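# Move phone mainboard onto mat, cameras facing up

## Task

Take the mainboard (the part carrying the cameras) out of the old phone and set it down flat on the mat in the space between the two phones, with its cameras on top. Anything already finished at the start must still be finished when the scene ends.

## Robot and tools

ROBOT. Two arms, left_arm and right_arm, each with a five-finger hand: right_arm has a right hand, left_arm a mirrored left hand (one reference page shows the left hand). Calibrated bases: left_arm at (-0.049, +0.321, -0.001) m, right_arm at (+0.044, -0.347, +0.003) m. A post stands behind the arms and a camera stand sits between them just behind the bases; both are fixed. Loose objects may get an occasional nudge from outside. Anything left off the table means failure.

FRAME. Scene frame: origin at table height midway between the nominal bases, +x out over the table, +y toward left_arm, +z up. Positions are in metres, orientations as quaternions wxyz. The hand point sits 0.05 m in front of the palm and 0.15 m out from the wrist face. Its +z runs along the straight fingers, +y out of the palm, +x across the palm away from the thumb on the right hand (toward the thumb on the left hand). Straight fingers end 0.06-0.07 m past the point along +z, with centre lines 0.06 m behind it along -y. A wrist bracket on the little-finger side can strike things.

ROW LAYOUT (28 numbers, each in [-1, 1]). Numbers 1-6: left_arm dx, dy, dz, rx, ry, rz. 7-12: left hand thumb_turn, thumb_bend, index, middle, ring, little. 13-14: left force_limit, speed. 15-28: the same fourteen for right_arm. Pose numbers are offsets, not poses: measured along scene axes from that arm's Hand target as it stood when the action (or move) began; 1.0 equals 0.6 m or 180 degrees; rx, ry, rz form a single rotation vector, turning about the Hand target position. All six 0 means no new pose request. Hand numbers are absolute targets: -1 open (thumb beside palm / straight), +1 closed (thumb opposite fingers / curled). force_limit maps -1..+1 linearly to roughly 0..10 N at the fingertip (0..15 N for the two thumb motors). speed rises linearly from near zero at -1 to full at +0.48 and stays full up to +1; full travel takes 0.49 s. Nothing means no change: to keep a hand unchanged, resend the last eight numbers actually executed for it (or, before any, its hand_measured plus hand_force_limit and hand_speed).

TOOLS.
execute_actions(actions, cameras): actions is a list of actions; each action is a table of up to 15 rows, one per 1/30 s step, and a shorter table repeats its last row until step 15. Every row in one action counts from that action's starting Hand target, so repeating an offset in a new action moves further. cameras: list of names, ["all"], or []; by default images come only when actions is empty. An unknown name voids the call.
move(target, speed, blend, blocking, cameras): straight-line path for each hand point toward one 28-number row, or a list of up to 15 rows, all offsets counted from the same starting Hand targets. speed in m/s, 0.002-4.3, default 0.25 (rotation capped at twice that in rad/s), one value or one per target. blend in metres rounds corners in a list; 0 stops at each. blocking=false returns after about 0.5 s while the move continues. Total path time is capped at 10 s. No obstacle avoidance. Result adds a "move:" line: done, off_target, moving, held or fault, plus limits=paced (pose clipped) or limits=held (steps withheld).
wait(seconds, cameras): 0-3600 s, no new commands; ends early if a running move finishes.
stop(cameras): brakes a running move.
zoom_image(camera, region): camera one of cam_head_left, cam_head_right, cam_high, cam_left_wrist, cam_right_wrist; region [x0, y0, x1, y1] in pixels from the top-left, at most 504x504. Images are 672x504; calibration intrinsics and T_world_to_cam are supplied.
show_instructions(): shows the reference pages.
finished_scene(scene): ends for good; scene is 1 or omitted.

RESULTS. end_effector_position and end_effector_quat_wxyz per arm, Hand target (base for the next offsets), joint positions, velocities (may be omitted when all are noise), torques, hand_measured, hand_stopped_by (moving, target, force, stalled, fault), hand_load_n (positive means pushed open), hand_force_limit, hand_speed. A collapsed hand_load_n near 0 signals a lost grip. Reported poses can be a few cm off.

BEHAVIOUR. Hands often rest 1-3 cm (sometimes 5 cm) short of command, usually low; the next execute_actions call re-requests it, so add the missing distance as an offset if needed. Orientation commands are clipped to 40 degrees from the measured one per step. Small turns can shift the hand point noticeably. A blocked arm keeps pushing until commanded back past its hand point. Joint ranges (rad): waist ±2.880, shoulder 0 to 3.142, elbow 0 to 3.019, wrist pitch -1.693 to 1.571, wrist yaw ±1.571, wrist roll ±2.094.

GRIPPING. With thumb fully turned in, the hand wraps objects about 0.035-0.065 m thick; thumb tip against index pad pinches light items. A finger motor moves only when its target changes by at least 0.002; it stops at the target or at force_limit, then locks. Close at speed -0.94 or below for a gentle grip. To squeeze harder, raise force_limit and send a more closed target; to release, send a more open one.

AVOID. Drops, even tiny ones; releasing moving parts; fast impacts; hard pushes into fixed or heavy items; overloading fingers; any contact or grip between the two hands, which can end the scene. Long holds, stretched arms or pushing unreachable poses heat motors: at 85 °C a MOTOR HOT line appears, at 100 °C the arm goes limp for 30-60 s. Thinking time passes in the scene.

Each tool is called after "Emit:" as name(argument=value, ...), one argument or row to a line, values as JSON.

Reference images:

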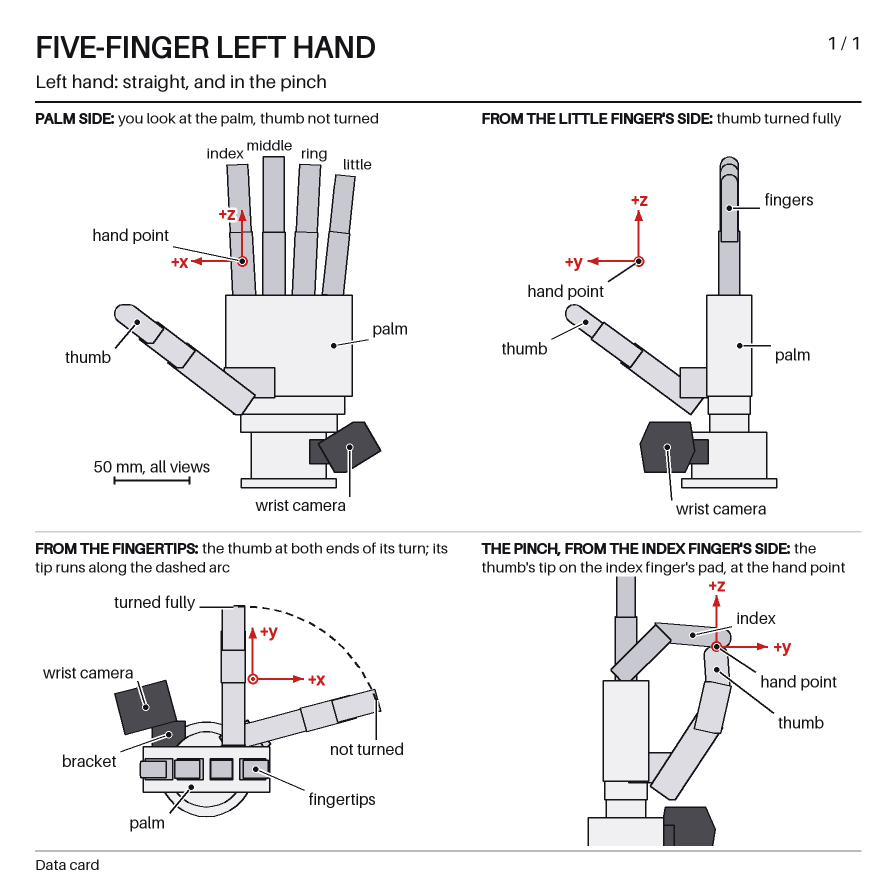

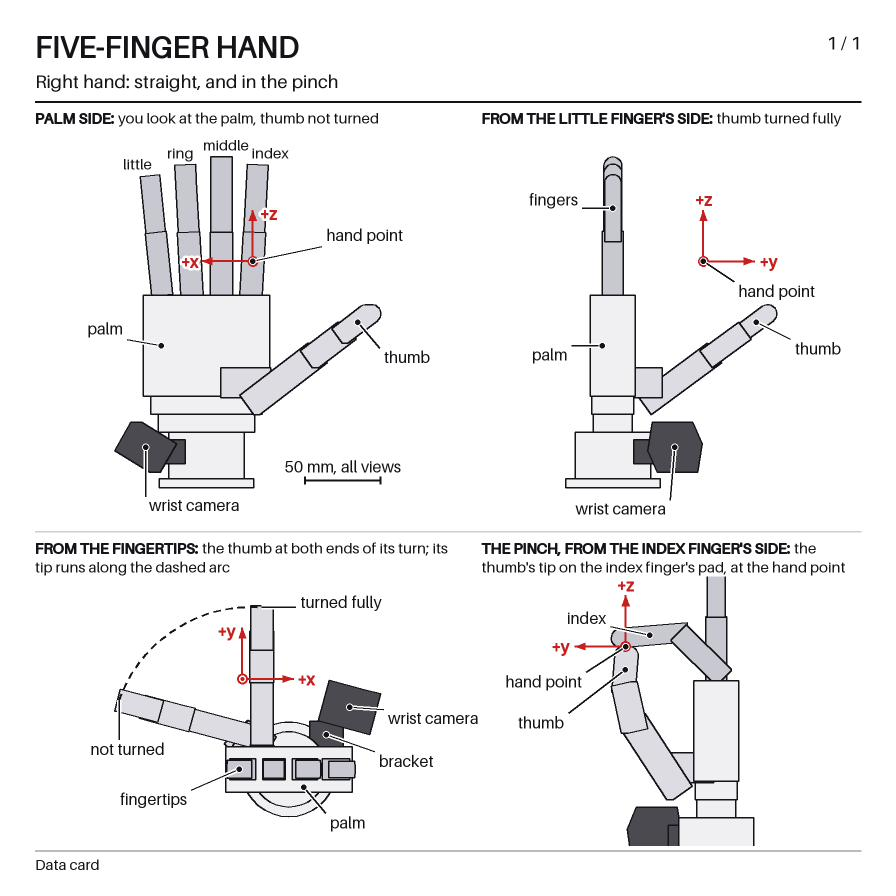

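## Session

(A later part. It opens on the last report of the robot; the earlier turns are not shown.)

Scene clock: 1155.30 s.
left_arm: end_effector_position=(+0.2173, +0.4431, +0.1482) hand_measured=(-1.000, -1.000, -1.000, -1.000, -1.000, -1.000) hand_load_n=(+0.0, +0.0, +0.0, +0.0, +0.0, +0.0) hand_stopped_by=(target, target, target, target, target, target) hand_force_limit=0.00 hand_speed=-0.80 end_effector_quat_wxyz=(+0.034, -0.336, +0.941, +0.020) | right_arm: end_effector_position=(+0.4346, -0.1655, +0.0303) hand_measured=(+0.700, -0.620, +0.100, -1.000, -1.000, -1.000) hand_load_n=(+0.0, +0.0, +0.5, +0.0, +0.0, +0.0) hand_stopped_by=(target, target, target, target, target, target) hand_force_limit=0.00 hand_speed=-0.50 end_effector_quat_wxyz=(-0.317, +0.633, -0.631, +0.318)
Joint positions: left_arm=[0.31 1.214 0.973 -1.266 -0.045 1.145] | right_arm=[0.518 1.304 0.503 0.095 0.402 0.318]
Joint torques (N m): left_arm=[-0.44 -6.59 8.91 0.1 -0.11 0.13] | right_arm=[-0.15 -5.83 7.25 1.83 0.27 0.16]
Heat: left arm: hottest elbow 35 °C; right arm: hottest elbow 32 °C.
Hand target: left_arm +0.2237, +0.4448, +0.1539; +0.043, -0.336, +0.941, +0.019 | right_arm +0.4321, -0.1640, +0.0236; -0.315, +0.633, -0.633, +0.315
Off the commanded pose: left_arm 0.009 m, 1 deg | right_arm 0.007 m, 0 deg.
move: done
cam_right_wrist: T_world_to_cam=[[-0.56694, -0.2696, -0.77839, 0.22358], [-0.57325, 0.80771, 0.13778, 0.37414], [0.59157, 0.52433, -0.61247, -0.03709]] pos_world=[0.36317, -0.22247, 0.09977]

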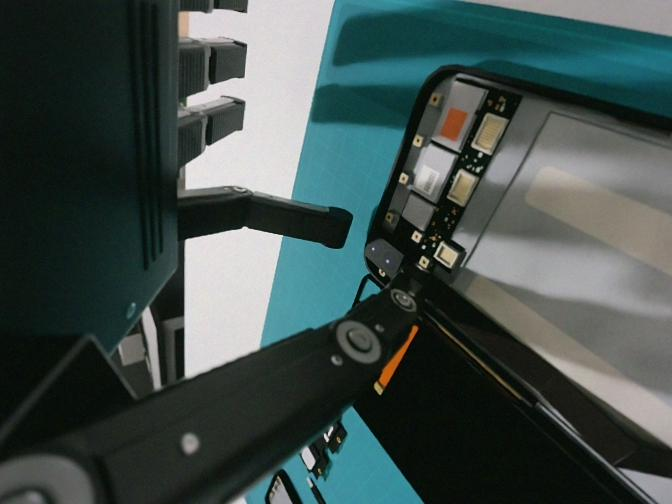

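Emit:
move(
  target=[0,0,0,0,0,0,-1,-1,-1,-1,-1,-1,0,-0.8,0,0,-0.0075,0,0,0,0.7,-0.62,0.1,-1,-1,-1,0,-0.5],
  speed=0.03,
  cameras=["cam_right_wrist"],
)

Emit:
zoom_image(
  camera="cam_right_wrist",
  region=[310, 160, 450, 300],
)

Scene clock: 1168.03 s.
left_arm: end_effector_position=(+0.2173, +0.4431, +0.1482) hand_measured=(-1.000, -1.000, -1.000, -1.000, -1.000, -1.000) hand_load_n=(+0.0, +0.0, +0.0, +0.0, +0.0, +0.0) hand_stopped_by=(target, target, target, target, target, target) hand_force_limit=0.00 hand_speed=-0.80 end_effector_quat_wxyz=(+0.034, -0.336, +0.941, +0.020) | right_arm: end_effector_position=(+0.4370, -0.1645, +0.0301) hand_measured=(+0.700, -0.620, +0.100, -1.000, -1.000, -1.000) hand_load_n=(-0.5, +0.0, +0.0, +0.0, +0.0, +0.0) hand_stopped_by=(target, target, target, target, target, target) hand_force_limit=0.00 hand_speed=-0.50 end_effector_quat_wxyz=(-0.321, +0.630, -0.630, +0.320)
Joint positions: left_arm=[0.31 1.214 0.973 -1.266 -0.045 1.145] | right_arm=[0.518 1.311 0.501 0.114 0.403 0.318]
Joint torques (N m): left_arm=[-0.44 -6.59 8.96 0.12 -0.11 0.13] | right_arm=[-0.15 -5.48 6.94 1.72 0.21 0.16]
Heat: left arm: hottest elbow 35 °C; right arm: hottest elbow 31 °C.
Hand target: left_arm +0.2237, +0.4448, +0.1539; +0.043, -0.336, +0.941, +0.019 | right_arm +0.4322, -0.1640, +0.0192; -0.315, +0.633, -0.633, +0.315
Off the commanded pose: left_arm 0.009 m, 1 deg | right_arm 0.012 m, 1 deg.
move: off_target (right_arm)
cam_right_wrist: T_world_to_cam=[[-0.55957, -0.2655, -0.78511, 0.22265], [-0.57361, 0.80782, 0.13565, 0.37494], [0.59821, 0.52625, -0.60432, -0.04198]] pos_world=[0.36477, -0.22167, 0.09858]

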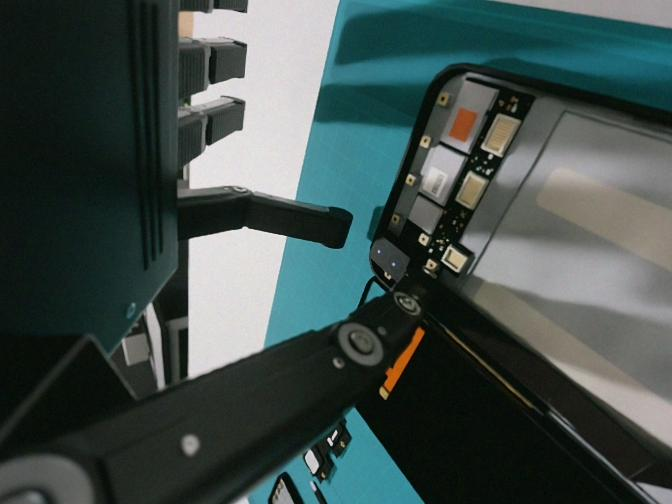

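Scaled by 3.600 from the camera's image (finer frame: 960x720).

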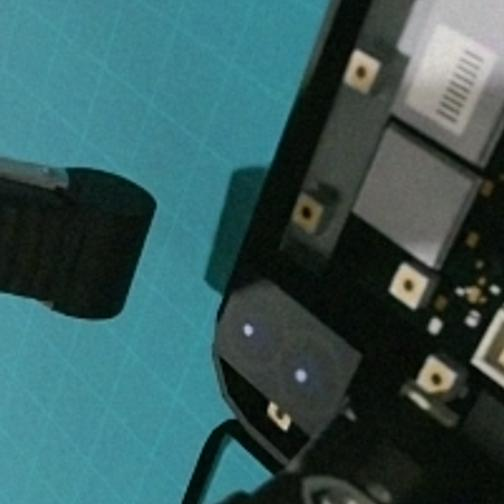

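Emit:
move(
  target=[
    [0,0,0,0,0,0,-1,-1,-1,-1,-1,-1,0,-0.8,0,0,0.06,0,0,0,0.7,-0.62,0.1,-1,-1,-1,0,-0.5],
    [0,0,0,0,0,0,-1,-1,-1,-1,-1,-1,0,-0.8,0,0.022,0.05,0,0,0,0.5,-0.23,-1,0.4,-1,-1,0,-0.2],
  ],
  speed=0.05,
  cameras=["cam_right_wrist"],
)

Emit:
zoom_image(
  camera="cam_right_wrist",
  region=[280, 160, 480, 320],
)

Scene clock: 1373.70 s.
left_arm: end_effector_position=(+0.2173, +0.4431, +0.1482) hand_measured=(-1.000, -1.000, -1.000, -1.000, -1.000, -1.000) hand_load_n=(+0.0, +0.0, +0.0, +0.0, +0.0, +0.0) hand_stopped_by=(target, target, target, target, target, target) hand_force_limit=0.00 hand_speed=-0.80 end_effector_quat_wxyz=(+0.034, -0.336, +0.941, +0.020) | right_arm: end_effector_position=(+0.4187, -0.1632, +0.0384) hand_measured=(+0.500, -0.230, -1.000, +0.400, -1.000, -1.000) hand_load_n=(+0.0, +0.0, +0.0, +0.0, +0.0, +0.0) hand_stopped_by=(target, target, target, target, target, target) hand_force_limit=0.00 hand_speed=-0.20 end_effector_quat_wxyz=(-0.302, +0.640, -0.632, +0.315)
Joint positions: left_arm=[0.31 1.214 0.973 -1.266 -0.045 1.145] | right_arm=[0.552 1.248 0.509 -0.011 0.429 0.342]
Joint torques (N m): left_arm=[-0.44 -6.53 8.9 0.1 -0.1 0.13] | right_arm=[0.09 -5.36 11.15 1.33 0.29 0.19]
Heat: left arm: hottest elbow 35 °C; right arm: hottest elbow 30 °C.
Hand target: left_arm +0.2237, +0.4448, +0.1539; +0.043, -0.336, +0.941, +0.019 | right_arm +0.4321, -0.1508, +0.0491; -0.315, +0.633, -0.633, +0.315
Off the commanded pose: left_arm 0.009 m, 1 deg | right_arm 0.021 m, 2 deg.
move: off_target (right_arm); target 2's new numbers were sent with right_arm's hand 0.021 m and 2 deg from that target
cam_right_wrist: T_world_to_cam=[[-0.58911, -0.28364, -0.75663, 0.22761], [-0.56854, 0.81088, 0.13869, 0.36053], [0.5742, 0.51188, -0.63896, -0.01762]] pos_world=[0.34918, -0.21877, 0.11095]

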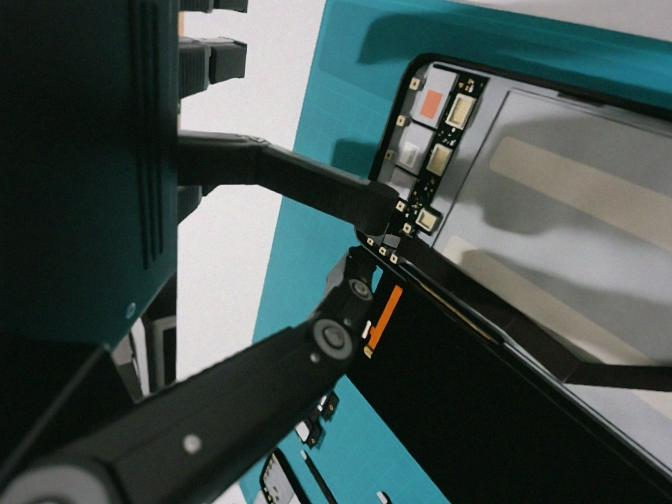

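Scaled by 2.520 from the camera's image (finer frame: 960x720).

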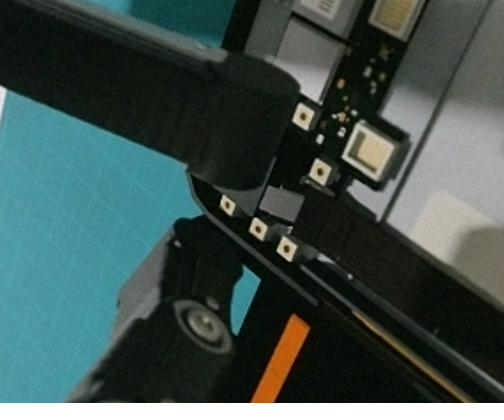

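Emit:
zoom_image(
  camera="cam_right_wrist",
  region=[310, 170, 430, 320],
)

Scaled by 3.360 from the camera's image (finer frame: 960x720).

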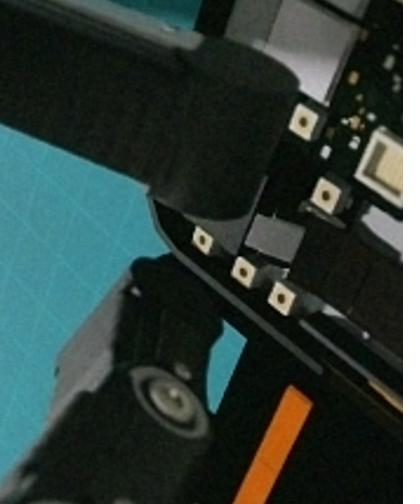

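Emit:
move(
  target=[
    [0,0,0,0,0,0,-1,-1,-1,-1,-1,-1,0,-0.8,0.01,0.01,0.05,0,0,0,0.5,-0.23,-1,0.4,-1,-1,0,-0.2],
    [0,0,0,0,0,0,-1,-1,-1,-1,-1,-1,0,-0.8,-0.0027,-0.0012,-0.028,0,0,0,0.5,-0.23,-1,0.4,-1,-1,0,-0.2],
  ],
  speed=0.05,
  cameras=["cam_right_wrist"],
)

Emit:
zoom_image(
  camera="cam_right_wrist",
  region=[310, 170, 430, 320],
)

Scene clock: 1453.97 s.
left_arm: end_effector_position=(+0.2173, +0.4431, +0.1482) hand_measured=(-1.000, -1.000, -1.000, -1.000, -1.000, -1.000) hand_load_n=(+0.0, +0.0, +0.0, +0.0, +0.0, +0.0) hand_stopped_by=(target, target, target, target, target, target) hand_force_limit=0.00 hand_speed=-0.80 end_effector_quat_wxyz=(+0.034, -0.336, +0.941, +0.020) | right_arm: end_effector_position=(+0.4328, -0.1531, +0.0391) hand_measured=(+0.500, -0.230, -1.000, +0.400, -1.000, -1.000) hand_load_n=(+0.0, +0.0, +0.0, +0.0, +0.0, +0.0) hand_stopped_by=(target, target, target, target, target, target) hand_force_limit=0.00 hand_speed=-0.20 end_effector_quat_wxyz=(-0.316, +0.633, -0.631, +0.319)
Joint positions: left_arm=[0.31 1.214 0.973 -1.266 -0.045 1.145] | right_arm=[0.557 1.292 0.527 0.048 0.433 0.345]
Joint torques (N m): left_arm=[-0.44 -6.42 8.92 0.09 -0.11 0.12] | right_arm=[-0.32 -5.89 7.47 1.85 0.16 0.16]
Heat: left arm: hottest elbow 35 °C; right arm: hottest elbow 32 °C.
Hand target: left_arm +0.2237, +0.4448, +0.1539; +0.043, -0.336, +0.941, +0.019 | right_arm +0.4305, -0.1515, +0.0324; -0.315, +0.633, -0.633, +0.315
Off the commanded pose: left_arm 0.009 m, 1 deg | right_arm 0.007 m, 0 deg.
move: done
cam_right_wrist: T_world_to_cam=[[-0.5667, -0.26996, -0.77844, 0.23251], [-0.57225, 0.8087, 0.13615, 0.3617], [0.59277, 0.52262, -0.61277, -0.03783]] pos_world=[0.36117, -0.20997, 0.10857]

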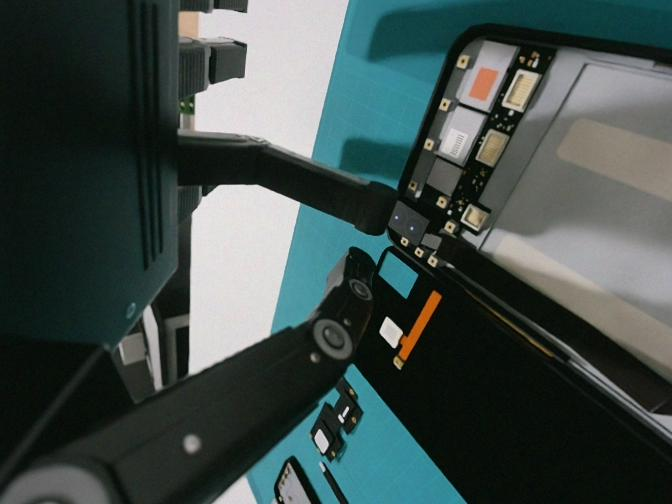

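Scaled by 3.360 from the camera's image (finer frame: 960x720).

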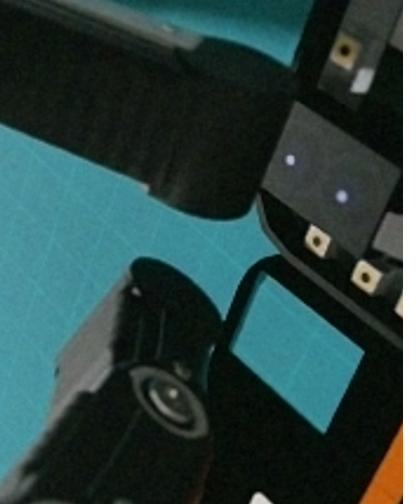

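Emit:
move(
  target=[0,0,0,0,0,0,-1,-1,-1,-1,-1,-1,0,-0.8,0.0017,-0.0017,-0.0202,0,0,0,0.5,-0.23,-1,0.4,-1,-1,0,-0.2],
  speed=0.03,
  cameras=["cam_right_wrist"],
)

Emit:
zoom_image(
  camera="cam_right_wrist",
  region=[310, 170, 430, 320],
)

Scene clock: 1506.93 s.
left_arm: end_effector_position=(+0.2173, +0.4431, +0.1482) hand_measured=(-1.000, -1.000, -1.000, -1.000, -1.000, -1.000) hand_load_n=(+0.0, +0.0, +0.0, +0.0, +0.0, +0.0) hand_stopped_by=(target, target, target, target, target, target) hand_force_limit=0.00 hand_speed=-0.80 end_effector_quat_wxyz=(+0.034, -0.336, +0.941, +0.020) | right_arm: end_effector_position=(+0.4333, -0.1526, +0.0270) hand_measured=(+0.500, -0.230, -1.000, +0.400, -1.000, -1.000) hand_load_n=(+0.0, +0.0, +0.0, +0.0, +0.0, +0.0) hand_stopped_by=(target, target, target, target, target, target) hand_force_limit=0.00 hand_speed=-0.20 end_effector_quat_wxyz=(-0.317, +0.633, -0.631, +0.319)
Joint positions: left_arm=[0.31 1.214 0.973 -1.266 -0.045 1.145] | right_arm=[0.557 1.328 0.514 0.099 0.432 0.345]
Joint torques (N m): left_arm=[-0.44 -6.53 8.9 0.08 -0.11 0.13] | right_arm=[-0.73 -6.12 7.16 1.7 0.09 0.13]
Heat: left arm: hottest elbow 36 °C; right arm: hottest elbow 31 °C.
Hand target: left_arm +0.2237, +0.4448, +0.1539; +0.043, -0.336, +0.941, +0.019 | right_arm +0.4314, -0.1526, +0.0201; -0.315, +0.633, -0.633, +0.315
Off the commanded pose: left_arm 0.009 m, 1 deg | right_arm 0.007 m, 0 deg.
move: done
cam_right_wrist: T_world_to_cam=[[-0.56602, -0.26946, -0.77911, 0.22335], [-0.57304, 0.80802, 0.13685, 0.36332], [0.59266, 0.52392, -0.61177, -0.04565]] pos_world=[0.36167, -0.20947, 0.09637]

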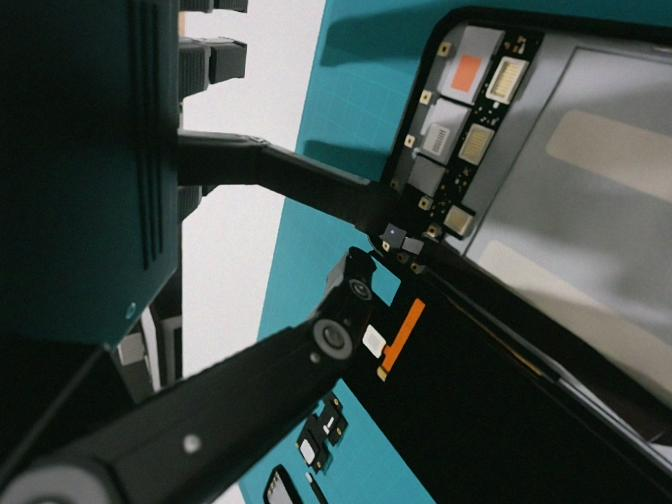

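Scaled by 3.360 from the camera's image (finer frame: 960x720).

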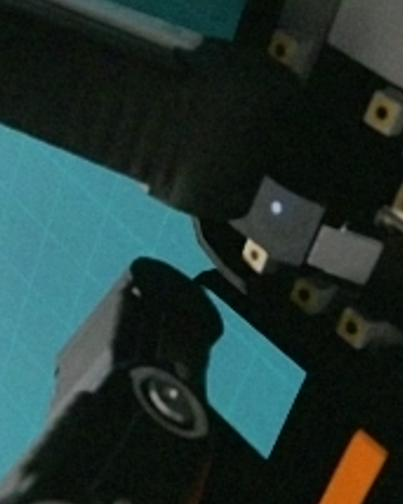

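Emit:
move(
  target=[0,0,0,0,0,0,-1,-1,-1,-1,-1,-1,0,-0.8,0.002,-0.006,0,0,0,0,0.5,-0.23,-1,0.4,-1,-1,0,-0.2],
  speed=0.03,
)

Scene clock: 1518.63 s.
left_arm: end_effector_position=(+0.2173, +0.4431, +0.1482) hand_measured=(-1.000, -1.000, -1.000, -1.000, -1.000, -1.000) hand_load_n=(+0.0, +0.0, +0.0, +0.0, +0.0, +0.0) hand_stopped_by=(target, target, target, target, target, target) hand_force_limit=0.00 hand_speed=-0.80 end_effector_quat_wxyz=(+0.034, -0.336, +0.941, +0.020) | right_arm: end_effector_position=(+0.4337, -0.1511, +0.0275) hand_measured=(+0.500, -0.230, -1.000, +0.400, -1.000, -1.000) hand_load_n=(+0.0, +0.0, +0.0, +0.0, +0.0, +0.0) hand_stopped_by=(target, target, target, target, target, target) hand_force_limit=0.00 hand_speed=-0.20 end_effector_quat_wxyz=(-0.320, +0.633, -0.630, +0.316)
Joint positions: left_arm=[0.31 1.214 0.973 -1.266 -0.045 1.145] | right_arm=[0.555 1.328 0.514 0.103 0.423 0.345]
Joint torques (N m): left_arm=[-0.44 -6.36 8.94 0.08 -0.11 0.13] | right_arm=[-1.79 -6.3 6.94 1.84 0.07 0.05]
Heat: left arm: hottest elbow 36 °C; right arm: hottest elbow 31 °C.
Hand target: left_arm +0.2237, +0.4448, +0.1539; +0.043, -0.336, +0.941, +0.019 | right_arm +0.4327, -0.1562, +0.0202; -0.315, +0.633, -0.633, +0.315
Off the commanded pose: left_arm 0.009 m, 1 deg | right_arm 0.009 m, 1 deg.
move: done

Emit:
move(
  target=[
    [0,0,0,0,0,0,-1,-1,-1,-1,-1,-1,0,-0.8,0.0017,-0.0263,0.003,0,0,0,0.5,-0.23,-1,0.4,-1,-1,0,-0.2],
    [0,0,0,0,0,0,-1,-1,-1,-1,-1,-1,0,-0.8,0.0017,0.0045,0.0,0,0,0,0.5,-0.23,-1,0.4,-1,-1,0,-0.2],
  ],
  speed=0.03,
)

Scene clock: 1532.47 s.
left_arm: end_effector_position=(+0.2173, +0.4431, +0.1482) hand_measured=(-1.000, -1.000, -1.000, -1.000, -1.000, -1.000) hand_load_n=(+0.0, +0.0, +0.0, +0.0, +0.0, +0.0) hand_stopped_by=(target, target, target, target, target, target) hand_force_limit=0.00 hand_speed=-0.80 end_effector_quat_wxyz=(+0.034, -0.336, +0.941, +0.020) | right_arm: end_effector_position=(+0.4317, -0.1628, +0.0217) hand_measured=(+0.500, -0.230, -1.000, +0.400, -1.000, -1.000) hand_load_n=(+0.0, +0.0, +0.0, +0.0, +0.0, +0.0) hand_stopped_by=(target, target, target, target, target, target) hand_force_limit=0.00 hand_speed=-0.20 end_effector_quat_wxyz=(-0.311, +0.633, -0.632, +0.321)
Joint positions: left_arm=[0.31 1.214 0.973 -1.266 -0.045 1.145] | right_arm=[0.537 1.328 0.497 0.113 0.426 0.33]
Joint torques (N m): left_arm=[-0.5 -6.48 8.92 0.12 -0.1 0.12] | right_arm=[0.44 -5.66 8.72 1.29 0.12 0.24]
Heat: left arm: hottest elbow 36 °C; right arm: hottest elbow 31 °C.
Hand target: left_arm +0.2237, +0.4448, +0.1539; +0.043, -0.336, +0.941, +0.019 | right_arm +0.4338, -0.1535, +0.0203; -0.315, +0.633, -0.633, +0.315
Off the commanded pose: left_arm 0.009 m, 1 deg | right_arm 0.010 m, 1 deg.
move: done

Emit:
wait(
  seconds=0.1,
  cameras=["cam_right_wrist"],
)

Emit:
zoom_image(
  camera="cam_right_wrist",
  region=[310, 170, 430, 320],
)

Scene clock: 1539.37 s.
left_arm: end_effector_position=(+0.2173, +0.4431, +0.1482) hand_measured=(-1.000, -1.000, -1.000, -1.000, -1.000, -1.000) hand_load_n=(+0.0, +0.0, +0.0, +0.0, +0.5, +0.0) hand_stopped_by=(target, target, target, target, target, target) hand_force_limit=0.00 hand_speed=-0.80 end_effector_quat_wxyz=(+0.034, -0.336, +0.941, +0.020) | right_arm: end_effector_position=(+0.4317, -0.1628, +0.0217) hand_measured=(+0.500, -0.230, -1.000, +0.400, -1.000, -1.000) hand_load_n=(+0.0, +0.0, +0.0, +0.0, +0.0, +0.0) hand_stopped_by=(target, target, target, target, target, target) hand_force_limit=0.00 hand_speed=-0.20 end_effector_quat_wxyz=(-0.311, +0.633, -0.632, +0.321)
Joint positions: left_arm=[0.31 1.214 0.973 -1.266 -0.045 1.145] | right_arm=[0.537 1.328 0.497 0.113 0.426 0.33]
Joint torques (N m): left_arm=[-0.5 -6.48 8.95 0.09 -0.11 0.12] | right_arm=[0.56 -5.71 8.72 1.29 0.13 0.24]
Heat: left arm: hottest elbow 36 °C; right arm: hottest elbow 31 °C.
Hand target: left_arm +0.2237, +0.4448, +0.1539; +0.043, -0.336, +0.941, +0.019 | right_arm +0.4338, -0.1535, +0.0203; -0.315, +0.633, -0.633, +0.315
Off the commanded pose: left_arm 0.009 m, 1 deg | right_arm 0.010 m, 1 deg.
wait: 0.10 s; at rest from the start
cam_right_wrist: T_world_to_cam=[[-0.57107, -0.27421, -0.77375, 0.21685], [-0.56764, 0.81281, 0.1309, 0.37001], [0.59301, 0.51396, -0.61982, -0.04419]] pos_world=[0.36007, -0.21857, 0.09197]

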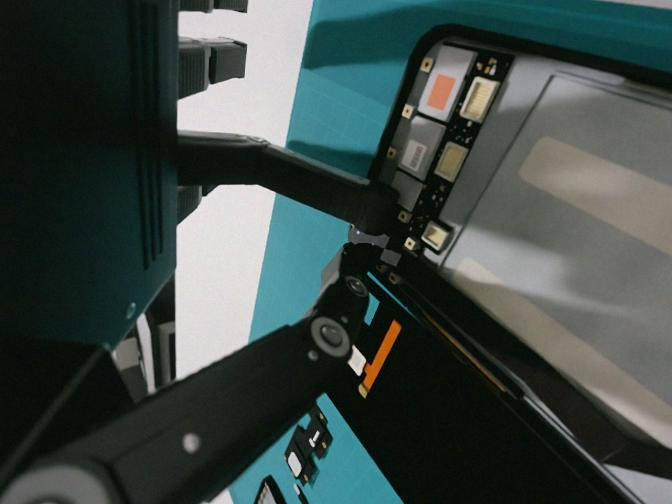

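Scaled by 3.360 from the camera's image (finer frame: 960x720).

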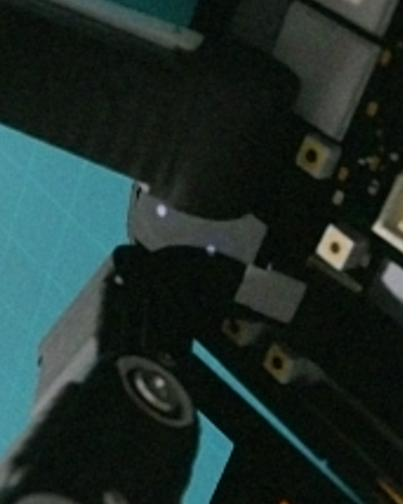

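Emit:
move(
  target=[
    [0,0,0,0,0,0,-1,-1,-1,-1,-1,-1,0,-0.8,0,0,0.04,0,0,0,0.5,-0.23,-1,0.4,-1,-1,0,-0.2],
    [0,0,0,0,0,0,-1,-1,-1,-1,-1,-1,0,-0.8,0,0.008,0.04,0,0,0,0.5,-0.23,-1,0.4,-1,-1,0,-0.2],
    [0,0,0,0,0,0,-1,-1,-1,-1,-1,-1,0,-0.8,0,0.003,0.015,0,0,0,0.5,-0.23,-1,0.4,-1,-1,0,-0.2],
  ],
  speed=0.04,
  cameras=["cam_right_wrist"],
)

Emit:
zoom_image(
  camera="cam_right_wrist",
  region=[310, 170, 430, 320],
)

Scene clock: 1555.70 s.
left_arm: end_effector_position=(+0.2173, +0.4431, +0.1482) hand_measured=(-1.000, -1.000, -1.000, -1.000, -1.000, -1.000) hand_load_n=(+0.0, +0.0, -0.5, +0.0, +0.0, +0.0) hand_stopped_by=(target, target, target, target, target, target) hand_force_limit=0.00 hand_speed=-0.80 end_effector_quat_wxyz=(+0.034, -0.336, +0.941, +0.020) | right_arm: end_effector_position=(+0.4275, -0.1571, +0.0274) hand_measured=(+0.500, -0.230, -1.000, +0.400, -1.000, -1.000) hand_load_n=(+0.0, +0.0, +0.0, +0.0, +0.0, +0.0) hand_stopped_by=(target, target, target, target, target, target) hand_force_limit=0.00 hand_speed=-0.20 end_effector_quat_wxyz=(-0.308, +0.637, -0.632, +0.317)
Joint positions: left_arm=[0.31 1.214 0.973 -1.266 -0.045 1.145] | right_arm=[0.555 1.309 0.51 0.063 0.431 0.343]
Joint torques (N m): left_arm=[-0.26 -6.42 8.9 0.09 -0.1 0.13] | right_arm=[-0.56 -5.95 8.87 1.76 0.09 0.14]
Heat: left arm: hottest elbow 36 °C; right arm: hottest elbow 31 °C.
Hand target: left_arm +0.2237, +0.4448, +0.1539; +0.043, -0.336, +0.941, +0.019 | right_arm +0.4337, -0.1517, +0.0292; -0.315, +0.633, -0.633, +0.315
Off the commanded pose: left_arm 0.009 m, 1 deg | right_arm 0.009 m, 1 deg.
move: done
cam_right_wrist: T_world_to_cam=[[-0.57892, -0.27801, -0.76653, 0.22298], [-0.57072, 0.80957, 0.13741, 0.3629], [0.58236, 0.51702, -0.62734, -0.03585]] pos_world=[0.35708, -0.21327, 0.09856]

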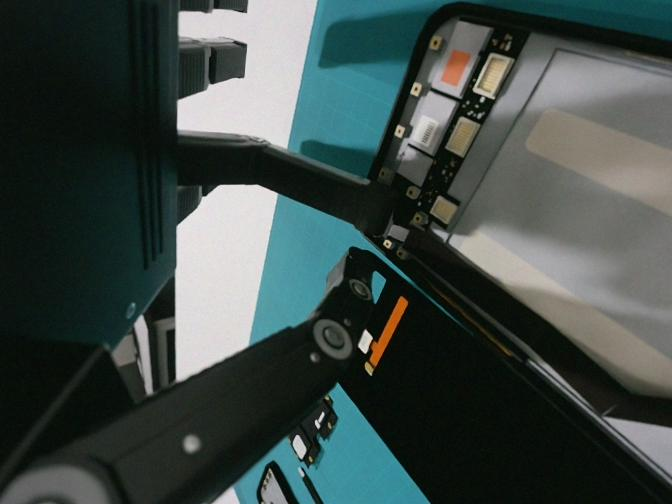

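Scaled by 3.360 from the camera's image (finer frame: 960x720).

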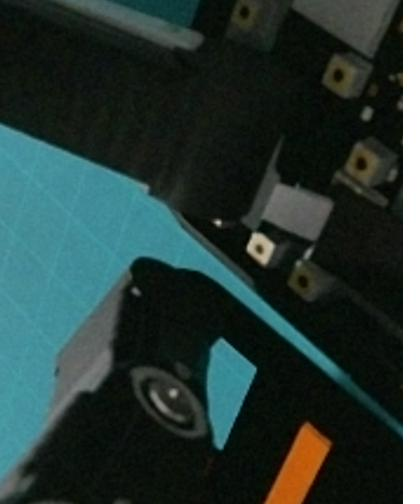

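Emit:
move(
  target=[0,0,0,0,0,0,-1,-1,-1,-1,-1,-1,0,-0.8,0.012,0.006,0.008,0,0,0,0.5,-0.23,-1,0.4,-1,-1,0,-0.2],
  speed=0.04,
)

Scene clock: 1561.63 s.
left_arm: end_effector_position=(+0.2173, +0.4431, +0.1482) hand_measured=(-1.000, -1.000, -1.000, -1.000, -1.000, -1.000) hand_load_n=(+0.0, +0.0, +0.0, +0.0, +0.0, +0.0) hand_stopped_by=(target, target, target, target, target, target) hand_force_limit=0.00 hand_speed=-0.80 end_effector_quat_wxyz=(+0.034, -0.336, +0.941, +0.020) | right_arm: end_effector_position=(+0.4268, -0.1572, +0.0249) hand_measured=(+0.500, -0.230, -1.000, +0.400, -1.000, -1.000) hand_load_n=(+0.0, +0.5, +0.0, +0.0, +0.0, +0.0) hand_stopped_by=(target, target, target, target, target, target) hand_force_limit=0.00 hand_speed=-0.20 end_effector_quat_wxyz=(-0.306, +0.639, -0.632, +0.315)
Joint positions: left_arm=[0.31 1.214 0.973 -1.266 -0.045 1.145] | right_arm=[0.555 1.315 0.51 0.063 0.429 0.343]
Joint torques (N m): left_arm=[-0.32 -6.42 8.91 0.13 -0.1 0.13] | right_arm=[-0.79 -5.95 10.91 0.98 0.09 0.13]
Heat: left arm: hottest elbow 36 °C; right arm: hottest elbow 31 °C.
Hand target: left_arm +0.2237, +0.4448, +0.1539; +0.043, -0.336, +0.941, +0.019 | right_arm +0.4409, -0.1481, +0.0339; -0.315, +0.633, -0.633, +0.315
Off the commanded pose: left_arm 0.009 m, 1 deg | right_arm 0.019 m, 1 deg.
move: off_target (right_arm)

Emit:
move(
  target=[
    [0,0,0,0,0,0,-1,-1,-1,-1,-1,-1,0,-0.8,-0.0023,0.0028,0.0685,0,0,0,0.5,-0.23,-1,0.4,-1,-1,0,-0.2],
    [0,0,0,0,0,0,-1,-1,-1,-1,-1,-1,0,-0.8,-0.0148,-0.0083,-0.0177,0,0,0,0.5,-0.23,-1,0.4,-1,-1,0,-0.2],
  ],
  speed=0.05,
)

Scene clock: 1575.70 s.
left_arm: end_effector_position=(+0.2173, +0.4431, +0.1482) hand_measured=(-1.000, -1.000, -1.000, -1.000, -1.000, -1.000) hand_load_n=(+0.0, -0.5, +0.0, +0.0, +0.0, +0.0) hand_stopped_by=(target, target, target, target, target, target) hand_force_limit=0.00 hand_speed=-0.80 end_effector_quat_wxyz=(+0.034, -0.336, +0.941, +0.020) | right_arm: end_effector_position=(+0.4339, -0.1529, +0.0304) hand_measured=(+0.500, -0.230, -1.000, +0.400, -1.000, -1.000) hand_load_n=(+0.0, +0.0, +0.0, +0.0, +0.0, +0.0) hand_stopped_by=(target, target, target, target, target, target) hand_force_limit=0.00 hand_speed=-0.20 end_effector_quat_wxyz=(-0.317, +0.633, -0.630, +0.318)
Joint positions: left_arm=[0.31 1.214 0.973 -1.266 -0.045 1.145] | right_arm=[0.555 1.319 0.518 0.087 0.429 0.343]
Joint torques (N m): left_arm=[-0.5 -6.53 8.9 0.09 -0.09 0.13] | right_arm=[-0.67 -6.12 7.25 1.8 0.11 0.13]
Heat: left arm: hottest elbow 36 °C; right arm: hottest elbow 31 °C.
Hand target: left_arm +0.2237, +0.4448, +0.1539; +0.043, -0.336, +0.941, +0.019 | right_arm +0.4321, -0.1530, +0.0236; -0.315, +0.633, -0.633, +0.315
Off the commanded pose: left_arm 0.009 m, 1 deg | right_arm 0.007 m, 1 deg.
move: done

Emit:
move(
  target=[
    [0,0,0,0,0,0,-1,-1,-1,-1,-1,-1,0,-0.8,0.0125,0.013,0.085,0,0,0,0.5,-0.23,-1,0.4,-1,-1,0,-0.2],
    [0,0,0,0,0,0,-1,-1,-1,-1,-1,-1,0,-0.8,0,-0.005,0,0,0,0,0.5,-0.23,-1,0.4,-1,-1,0,-0.2],
  ],
  speed=0.05,
)

Scene clock: 1586.97 s.
left_arm: end_effector_position=(+0.2173, +0.4431, +0.1482) hand_measured=(-1.000, -1.000, -1.000, -1.000, -1.000, -1.000) hand_load_n=(+0.0, +0.0, +0.0, +0.0, +0.0, +0.0) hand_stopped_by=(target, target, target, target, target, target) hand_force_limit=0.00 hand_speed=-0.80 end_effector_quat_wxyz=(+0.034, -0.336, +0.941, +0.020) | right_arm: end_effector_position=(+0.4324, -0.1526, +0.0304) hand_measured=(+0.500, -0.230, -1.000, +0.400, -1.000, -1.000) hand_load_n=(+0.0, +0.0, +0.0, +0.0, +0.0, +0.0) hand_stopped_by=(target, target, target, target, target, target) hand_force_limit=0.00 hand_speed=-0.20 end_effector_quat_wxyz=(-0.319, +0.633, -0.630, +0.317)
Joint positions: left_arm=[0.31 1.214 0.973 -1.266 -0.045 1.145] | right_arm=[0.555 1.315 0.513 0.089 0.424 0.343]
Joint torques (N m): left_arm=[-0.44 -6.48 8.91 0.1 -0.1 0.14] | right_arm=[-1.44 -6.01 7.25 1.77 0.08 0.08]
Heat: left arm: hottest elbow 36 °C; right arm: hottest elbow 32 °C.
Hand target: left_arm +0.2237, +0.4448, +0.1539; +0.043, -0.336, +0.941, +0.019 | right_arm +0.4321, -0.1561, +0.0235; -0.315, +0.633, -0.633, +0.315
Off the commanded pose: left_arm 0.009 m, 1 deg | right_arm 0.008 m, 1 deg.
move: done

Emit:
move(
  target=[
    [0,0,0,0,0,0,-1,-1,-1,-1,-1,-1,0,-0.8,0.0125,-0.015,0.085,0,0,0,0.5,-0.23,-1,0.4,-1,-1,0,-0.2],
    [0,0,0,0,0,0,-1,-1,-1,-1,-1,-1,0,-0.8,0.001,0,0.001,0,0,0,0.5,-0.23,-1,0.4,-1,-1,0,-0.2],
  ],
  speed=0.05,
)

Scene clock: 1602.93 s.
left_arm: end_effector_position=(+0.2173, +0.4431, +0.1482) hand_measured=(-1.000, -1.000, -1.000, -1.000, -1.000, -1.000) hand_load_n=(+0.0, +0.0, +0.0, +0.0, +0.0, +0.0) hand_stopped_by=(target, target, target, target, target, target) hand_force_limit=0.00 hand_speed=-0.80 end_effector_quat_wxyz=(+0.034, -0.336, +0.941, +0.020) | right_arm: end_effector_position=(+0.4355, -0.1592, +0.0303) hand_measured=(+0.500, -0.230, -1.000, +0.400, -1.000, -1.000) hand_load_n=(+0.0, +0.0, +0.0, +0.0, +0.0, +0.0) hand_stopped_by=(target, target, target, target, target, target) hand_force_limit=0.00 hand_speed=-0.20 end_effector_quat_wxyz=(-0.316, +0.633, -0.631, +0.319)
Joint positions: left_arm=[0.31 1.214 0.973 -1.266 -0.045 1.145] | right_arm=[0.536 1.315 0.515 0.087 0.417 0.332]
Joint torques (N m): left_arm=[-0.44 -6.53 8.92 0.09 -0.1 0.13] | right_arm=[0.21 -6.07 7.3 1.83 0.28 0.18]
Heat: left arm: hottest elbow 36 °C; right arm: hottest elbow 32 °C.
Hand target: left_arm +0.2237, +0.4448, +0.1539; +0.043, -0.336, +0.941, +0.019 | right_arm +0.4326, -0.1560, +0.0240; -0.315, +0.633, -0.633, +0.315
Off the commanded pose: left_arm 0.009 m, 1 deg | right_arm 0.008 m, 0 deg.
move: done

Emit:
move(
  target=[0,0,0,0,0,0,-1,-1,-1,-1,-1,-1,0,-0.8,-0.0017,0.0085,0,0,0,0.0065,0.5,-0.23,-1,0.4,-1,-1,0,-0.2],
  speed=0.03,
)

Scene clock: 1629.43 s.
left_arm: end_effector_position=(+0.2173, +0.4431, +0.1482) hand_measured=(-1.000, -1.000, -1.000, -1.000, -1.000, -1.000) hand_load_n=(+0.0, +0.0, +0.0, +0.0, +0.0, +0.0) hand_stopped_by=(target, target, target, target, target, target) hand_force_limit=0.00 hand_speed=-0.80 end_effector_quat_wxyz=(+0.034, -0.336, +0.941, +0.020) | right_arm: end_effector_position=(+0.4344, -0.1549, +0.0303) hand_measured=(+0.500, -0.230, -1.000, +0.400, -1.000, -1.000) hand_load_n=(+0.0, +0.5, +0.0, +0.0, +0.0, +0.0) hand_stopped_by=(target, target, target, target, target, target) hand_force_limit=0.00 hand_speed=-0.20 end_effector_quat_wxyz=(-0.319, +0.635, -0.628, +0.316)
Joint positions: left_arm=[0.31 1.214 0.973 -1.266 -0.045 1.145] | right_arm=[0.544 1.317 0.515 0.092 0.414 0.332]
Joint torques (N m): left_arm=[-0.38 -6.48 8.92 0.06 -0.1 0.13] | right_arm=[0.15 -6.07 7.45 1.85 0.07 0.09]
Heat: left arm: hottest elbow 36 °C; right arm: hottest elbow 31 °C.
Hand target: left_arm +0.2237, +0.4448, +0.1539; +0.043, -0.336, +0.941, +0.019 | right_arm +0.4316, -0.1509, +0.0240; -0.318, +0.640, -0.626, +0.312
Off the commanded pose: left_arm 0.009 m, 1 deg | right_arm 0.008 m, 1 deg.
move: done

Emit:
move(
  target=[0,0,0,0,0,0,-1,-1,-1,-1,-1,-1,0,-0.8,0,0,-0.0115,0,0,0,0.5,-0.23,-1,0.4,-1,-1,0,-0.2],
  speed=0.03,
  cameras=["cam_right_wrist"],
)

Emit:
zoom_image(
  camera="cam_right_wrist",
  region=[310, 170, 430, 320],
)

Scene clock: 1637.37 s.
left_arm: end_effector_position=(+0.2173, +0.4431, +0.1482) hand_measured=(-1.000, -1.000, -1.000, -1.000, -1.000, -1.000) hand_load_n=(+0.0, +0.0, +0.0, +0.0, +0.0, +0.0) hand_stopped_by=(target, target, target, target, target, target) hand_force_limit=0.00 hand_speed=-0.80 end_effector_quat_wxyz=(+0.034, -0.336, +0.941, +0.020) | right_arm: end_effector_position=(+0.4358, -0.1541, +0.0246) hand_measured=(+0.500, -0.230, -1.000, +0.400, -1.000, -1.000) hand_load_n=(+0.0, +0.0, +0.0, +0.0, +0.0, +0.0) hand_stopped_by=(target, target, target, target, target, target) hand_force_limit=0.00 hand_speed=-0.20 end_effector_quat_wxyz=(-0.320, +0.635, -0.628, +0.316)
Joint positions: left_arm=[0.31 1.214 0.973 -1.266 -0.045 1.145] | right_arm=[0.544 1.338 0.51 0.121 0.414 0.332]
Joint torques (N m): left_arm=[-0.32 -6.48 8.87 0.12 -0.1 0.13] | right_arm=[0.21 -6.12 7.06 1.76 0.08 0.09]
Heat: left arm: hottest elbow 36 °C; right arm: hottest elbow 31 °C.
Hand target: left_arm +0.2237, +0.4448, +0.1539; +0.043, -0.336, +0.941, +0.019 | right_arm +0.4317, -0.1509, +0.0172; -0.318, +0.639, -0.626, +0.312
Off the commanded pose: left_arm 0.009 m, 1 deg | right_arm 0.009 m, 1 deg.
move: done
cam_right_wrist: T_world_to_cam=[[-0.56247, -0.27166, -0.78092, 0.22062], [-0.58055, 0.80227, 0.13906, 0.36868], [0.58873, 0.53157, -0.60896, -0.04491]] pos_world=[0.36457, -0.21197, 0.09367]

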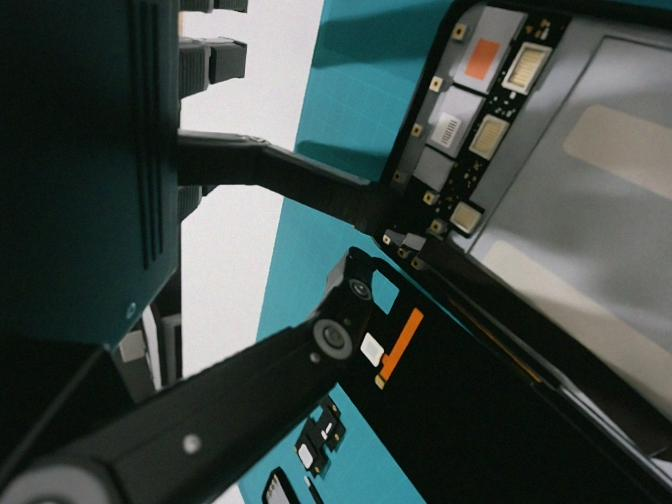

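Scaled by 3.360 from the camera's image (finer frame: 960x720).

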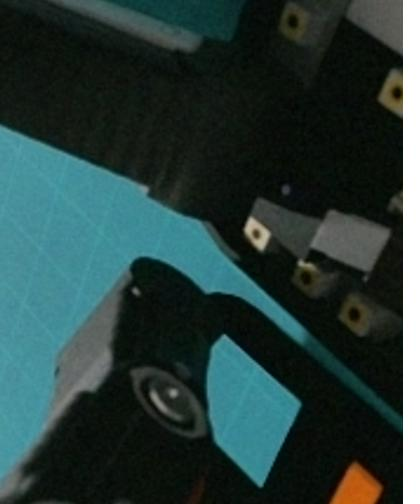

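Emit:
move(
  target=[
    [0,0,0,0,0,0,-1,-1,-1,-1,-1,-1,0,-0.8,0.01,-0.0095,0.095,0,0,-0.0065,0.5,-0.23,-1,0.4,-1,-1,0,-0.2],
    [0,0,0,0,0,0,-1,-1,-1,-1,-1,-1,0,-0.8,0,-0.0095,0.012,0,0,-0.0065,0.5,-0.23,-1,0.4,-1,-1,0,-0.2],
  ],
  speed=0.05,
  cameras=["cam_right_wrist"],
)

Emit:
zoom_image(
  camera="cam_right_wrist",
  region=[310, 170, 430, 320],
)

Scene clock: 1673.13 s.
left_arm: end_effector_position=(+0.2173, +0.4431, +0.1482) hand_measured=(-1.000, -1.000, -1.000, -1.000, -1.000, -1.000) hand_load_n=(+0.0, +0.0, +0.0, +0.0, +0.0, +0.0) hand_stopped_by=(target, target, target, target, target, target) hand_force_limit=0.00 hand_speed=-0.80 end_effector_quat_wxyz=(+0.034, -0.336, +0.941, +0.020) | right_arm: end_effector_position=(+0.4332, -0.1566, +0.0308) hand_measured=(+0.500, -0.230, -1.000, +0.400, -1.000, -1.000) hand_load_n=(+0.0, +0.0, +0.0, +0.0, +0.0, +0.0) hand_stopped_by=(target, target, target, target, target, target) hand_force_limit=0.00 hand_speed=-0.20 end_effector_quat_wxyz=(-0.317, +0.635, -0.629, +0.317)
Joint positions: left_arm=[0.31 1.214 0.973 -1.266 -0.045 1.145] | right_arm=[0.544 1.311 0.513 0.086 0.418 0.332]
Joint torques (N m): left_arm=[-0.56 -6.59 8.9 0.1 -0.1 0.13] | right_arm=[-0.5 -6.01 7.28 1.76 0.28 0.18]
Heat: left arm: hottest elbow 36 °C; right arm: hottest elbow 30 °C.
Hand target: left_arm +0.2237, +0.4448, +0.1539; +0.043, -0.336, +0.941, +0.019 | right_arm +0.4317, -0.1566, +0.0244; -0.315, +0.633, -0.633, +0.315
Off the commanded pose: left_arm 0.009 m, 1 deg | right_arm 0.007 m, 1 deg.
move: done
cam_right_wrist: T_world_to_cam=[[-0.56579, -0.27383, -0.77775, 0.22435], [-0.57757, 0.8048, 0.13681, 0.36751], [0.58847, 0.52661, -0.6135, -0.03886]] pos_world=[0.36207, -0.21387, 0.10037]

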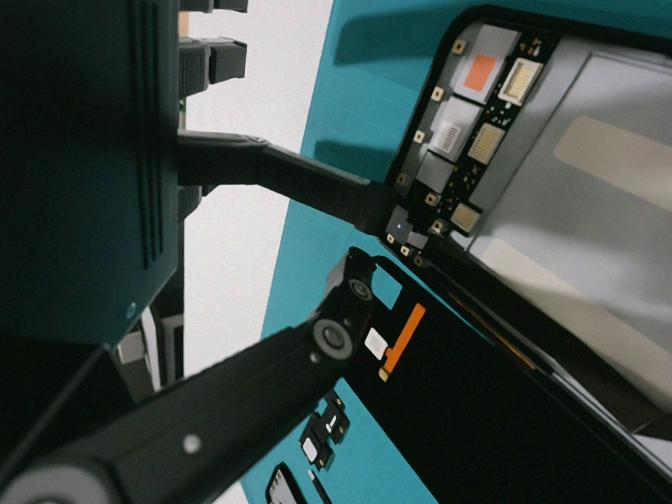

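Scaled by 3.360 from the camera's image (finer frame: 960x720).

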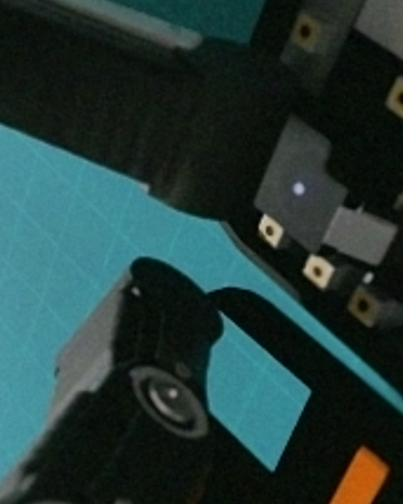

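Emit:
move(
  target=[0,0,0,0,0,0,-1,-1,-1,-1,-1,-1,0,-0.8,0.001,-0.007,0,0,0,-0.005,0.5,-0.23,-1,0.4,-1,-1,0,-0.2],
  speed=0.03,
)

Scene clock: 1683.50 s.
left_arm: end_effector_position=(+0.2173, +0.4431, +0.1482) hand_measured=(-1.000, -1.000, -1.000, -1.000, -1.000, -1.000) hand_load_n=(-0.5, +0.0, +0.0, +0.0, +0.0, +0.0) hand_stopped_by=(target, target, target, target, target, target) hand_force_limit=0.00 hand_speed=-0.80 end_effector_quat_wxyz=(+0.034, -0.336, +0.941, +0.020) | right_arm: end_effector_position=(+0.4338, -0.1576, +0.0310) hand_measured=(+0.500, -0.230, -1.000, +0.400, -1.000, -1.000) hand_load_n=(+0.0, +0.0, +0.0, +0.0, +0.0, +0.0) hand_stopped_by=(target, target, target, target, target, target) hand_force_limit=0.00 hand_speed=-0.20 end_effector_quat_wxyz=(-0.316, +0.632, -0.631, +0.320)
Joint positions: left_arm=[0.31 1.214 0.973 -1.266 -0.045 1.145] | right_arm=[0.544 1.311 0.513 0.086 0.425 0.336]
Joint torques (N m): left_arm=[-0.26 -6.36 8.96 0.09 -0.11 0.13] | right_arm=[-1.2 -6.24 7.1 1.62 0.31 0.21]
Heat: left arm: hottest elbow 36 °C; right arm: hottest elbow 31 °C.
Hand target: left_arm +0.2237, +0.4448, +0.1539; +0.043, -0.336, +0.941, +0.019 | right_arm +0.4323, -0.1608, +0.0244; -0.313, +0.628, -0.638, +0.318
Off the commanded pose: left_arm 0.009 m, 1 deg | right_arm 0.008 m, 1 deg.
move: done

Emit:
move(
  target=[0,0,0,0,0,0,-1,-1,-1,-1,-1,-1,0,-0.8,0.0005,-0.007,0,0,0,-0.004,0.5,-0.23,-1,0.4,-1,-1,0,-0.2],
  speed=0.03,
)

Scene clock: 1689.67 s.
left_arm: end_effector_position=(+0.2173, +0.4431, +0.1482) hand_measured=(-1.000, -1.000, -1.000, -1.000, -1.000, -1.000) hand_load_n=(+0.0, +0.0, +0.0, +0.0, +0.0, +0.0) hand_stopped_by=(target, target, target, target, target, target) hand_force_limit=0.00 hand_speed=-0.80 end_effector_quat_wxyz=(+0.034, -0.336, +0.941, +0.020) | right_arm: end_effector_position=(+0.4325, -0.1602, +0.0290) hand_measured=(+0.500, -0.230, -1.000, +0.400, -1.000, -1.000) hand_load_n=(+0.0, +0.0, +0.0, +0.0, +0.0, +0.0) hand_stopped_by=(target, target, target, target, target, target) hand_force_limit=0.00 hand_speed=-0.20 end_effector_quat_wxyz=(-0.314, +0.631, -0.634, +0.320)
Joint positions: left_arm=[0.31 1.214 0.973 -1.266 -0.045 1.145] | right_arm=[0.542 1.311 0.508 0.086 0.428 0.34]
Joint torques (N m): left_arm=[-0.32 -6.53 8.91 0.12 -0.1 0.14] | right_arm=[-1.67 -6.53 7.21 1.51 0.29 0.21]
Heat: left arm: hottest elbow 36 °C; right arm: hottest elbow 31 °C.
Hand target: left_arm +0.2237, +0.4448, +0.1539; +0.043, -0.336, +0.941, +0.019 | right_arm +0.4325, -0.1649, +0.0244; -0.311, +0.624, -0.642, +0.320
Off the commanded pose: left_arm 0.009 m, 1 deg | right_arm 0.007 m, 1 deg.
move: done

Emit:
move(
  target=[0,0,0,0,0,0,-1,-1,-1,-1,-1,-1,0,-0.8,0.003,0,-0.008,0,0,0,0.5,-0.23,-1,0.4,-1,-1,0,-0.2],
  speed=0.03,
  cameras=["cam_right_wrist"],
)

Emit:
zoom_image(
  camera="cam_right_wrist",
  region=[310, 170, 430, 320],
)

Scene clock: 1697.00 s.
left_arm: end_effector_position=(+0.2173, +0.4431, +0.1482) hand_measured=(-1.000, -1.000, -1.000, -1.000, -1.000, -1.000) hand_load_n=(+0.0, +0.0, +0.0, +0.0, +0.0, +0.0) hand_stopped_by=(target, target, target, target, target, target) hand_force_limit=0.00 hand_speed=-0.80 end_effector_quat_wxyz=(+0.034, -0.336, +0.941, +0.020) | right_arm: end_effector_position=(+0.4349, -0.1603, +0.0272) hand_measured=(+0.500, -0.230, -1.000, +0.400, -1.000, -1.000) hand_load_n=(+0.0, +0.0, +0.0, +0.0, +0.0, +0.0) hand_stopped_by=(target, target, target, target, target, target) hand_force_limit=0.00 hand_speed=-0.20 end_effector_quat_wxyz=(-0.315, +0.629, -0.634, +0.321)
Joint positions: left_arm=[0.31 1.214 0.973 -1.266 -0.045 1.145] | right_arm=[0.539 1.322 0.508 0.101 0.428 0.34]
Joint torques (N m): left_arm=[-0.44 -6.48 8.9 0.08 -0.09 0.14] | right_arm=[-1.61 -6.01 7.01 1.78 0.21 0.17]
Heat: left arm: hottest elbow 36 °C; right arm: hottest elbow 31 °C.
Hand target: left_arm +0.2237, +0.4448, +0.1539; +0.043, -0.336, +0.941, +0.019 | right_arm +0.4344, -0.1650, +0.0196; -0.311, +0.624, -0.642, +0.320
Off the commanded pose: left_arm 0.009 m, 1 deg | right_arm 0.009 m, 1 deg.
move: done
cam_right_wrist: T_world_to_cam=[[-0.56853, -0.26275, -0.77957, 0.22446], [-0.56282, 0.81538, 0.13564, 0.36727], [0.6, 0.51587, -0.61145, -0.04693]] pos_world=[0.36248, -0.21628, 0.09647]

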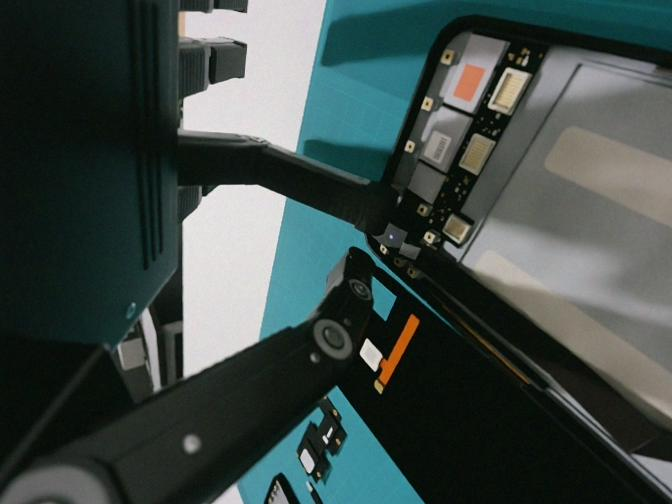

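Scaled by 3.360 from the camera's image (finer frame: 960x720).

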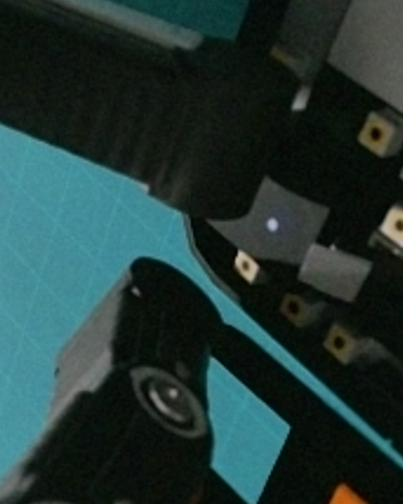

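Emit:
move(
  target=[0,0,0,0,0,0,-1,-1,-1,-1,-1,-1,0,-0.8,-0.001,0,-0.009,0,0,0,0.5,-0.23,-1,0.4,-1,-1,0,-0.2],
  speed=0.03,
  cameras=["cam_right_wrist"],
)

Emit:
zoom_image(
  camera="cam_right_wrist",
  region=[310, 170, 430, 320],
)

Scene clock: 1707.63 s.
left_arm: end_effector_position=(+0.2173, +0.4431, +0.1482) hand_measured=(-1.000, -1.000, -1.000, -1.000, -1.000, -1.000) hand_load_n=(+0.0, +0.0, +0.0, +0.0, -0.5, +0.0) hand_stopped_by=(target, target, target, target, target, target) hand_force_limit=0.00 hand_speed=-0.80 end_effector_quat_wxyz=(+0.034, -0.336, +0.941, +0.020) | right_arm: end_effector_position=(+0.4347, -0.1604, +0.0227) hand_measured=(+0.500, -0.230, -1.000, +0.400, -1.000, -1.000) hand_load_n=(+0.0, +0.0, +0.0, +0.0, +0.0, +0.0) hand_stopped_by=(target, target, target, target, target, target) hand_force_limit=0.00 hand_speed=-0.20 end_effector_quat_wxyz=(-0.316, +0.628, -0.634, +0.321)
Joint positions: left_arm=[0.31 1.214 0.973 -1.266 -0.045 1.145] | right_arm=[0.539 1.335 0.5 0.124 0.428 0.341]
Joint torques (N m): left_arm=[-0.44 -6.53 8.94 0.09 -0.1 0.13] | right_arm=[-1.49 -5.95 6.9 1.8 0.23 0.18]
Heat: left arm: hottest elbow 36 °C; right arm: hottest elbow 31 °C.
Hand target: left_arm +0.2237, +0.4448, +0.1539; +0.043, -0.336, +0.941, +0.019 | right_arm +0.4337, -0.1650, +0.0141; -0.311, +0.624, -0.642, +0.320
Off the commanded pose: left_arm 0.009 m, 1 deg | right_arm 0.010 m, 1 deg.
move: done
cam_right_wrist: T_world_to_cam=[[-0.56704, -0.26147, -0.78109, 0.22045], [-0.56288, 0.81532, 0.13571, 0.36791], [0.60135, 0.51661, -0.6095, -0.05002]] pos_world=[0.36218, -0.21648, 0.09177]

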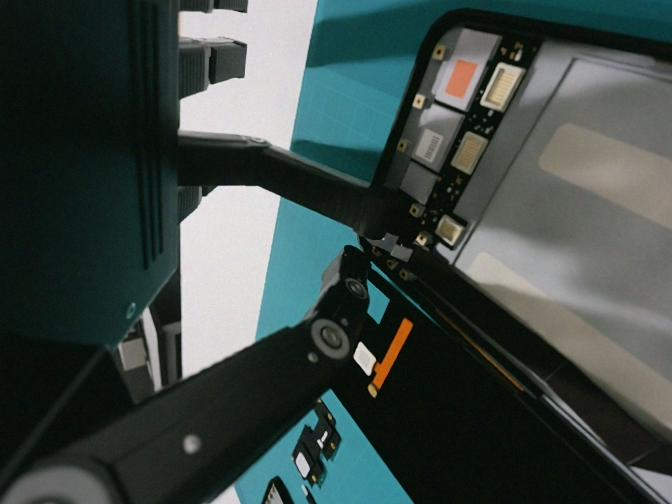

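Scaled by 3.360 from the camera's image (finer frame: 960x720).

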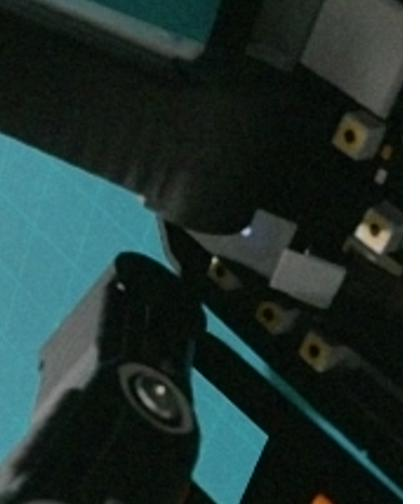

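Emit:
zoom_image(
  camera="cam_right_wrist",
  region=[340, 180, 420, 270],
)

Scaled by 5.600 from the camera's image (finer frame: 960x720).

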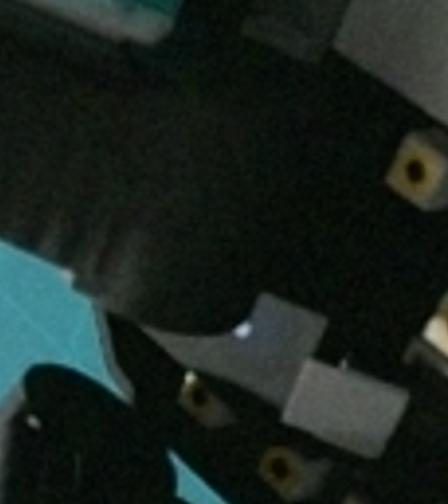

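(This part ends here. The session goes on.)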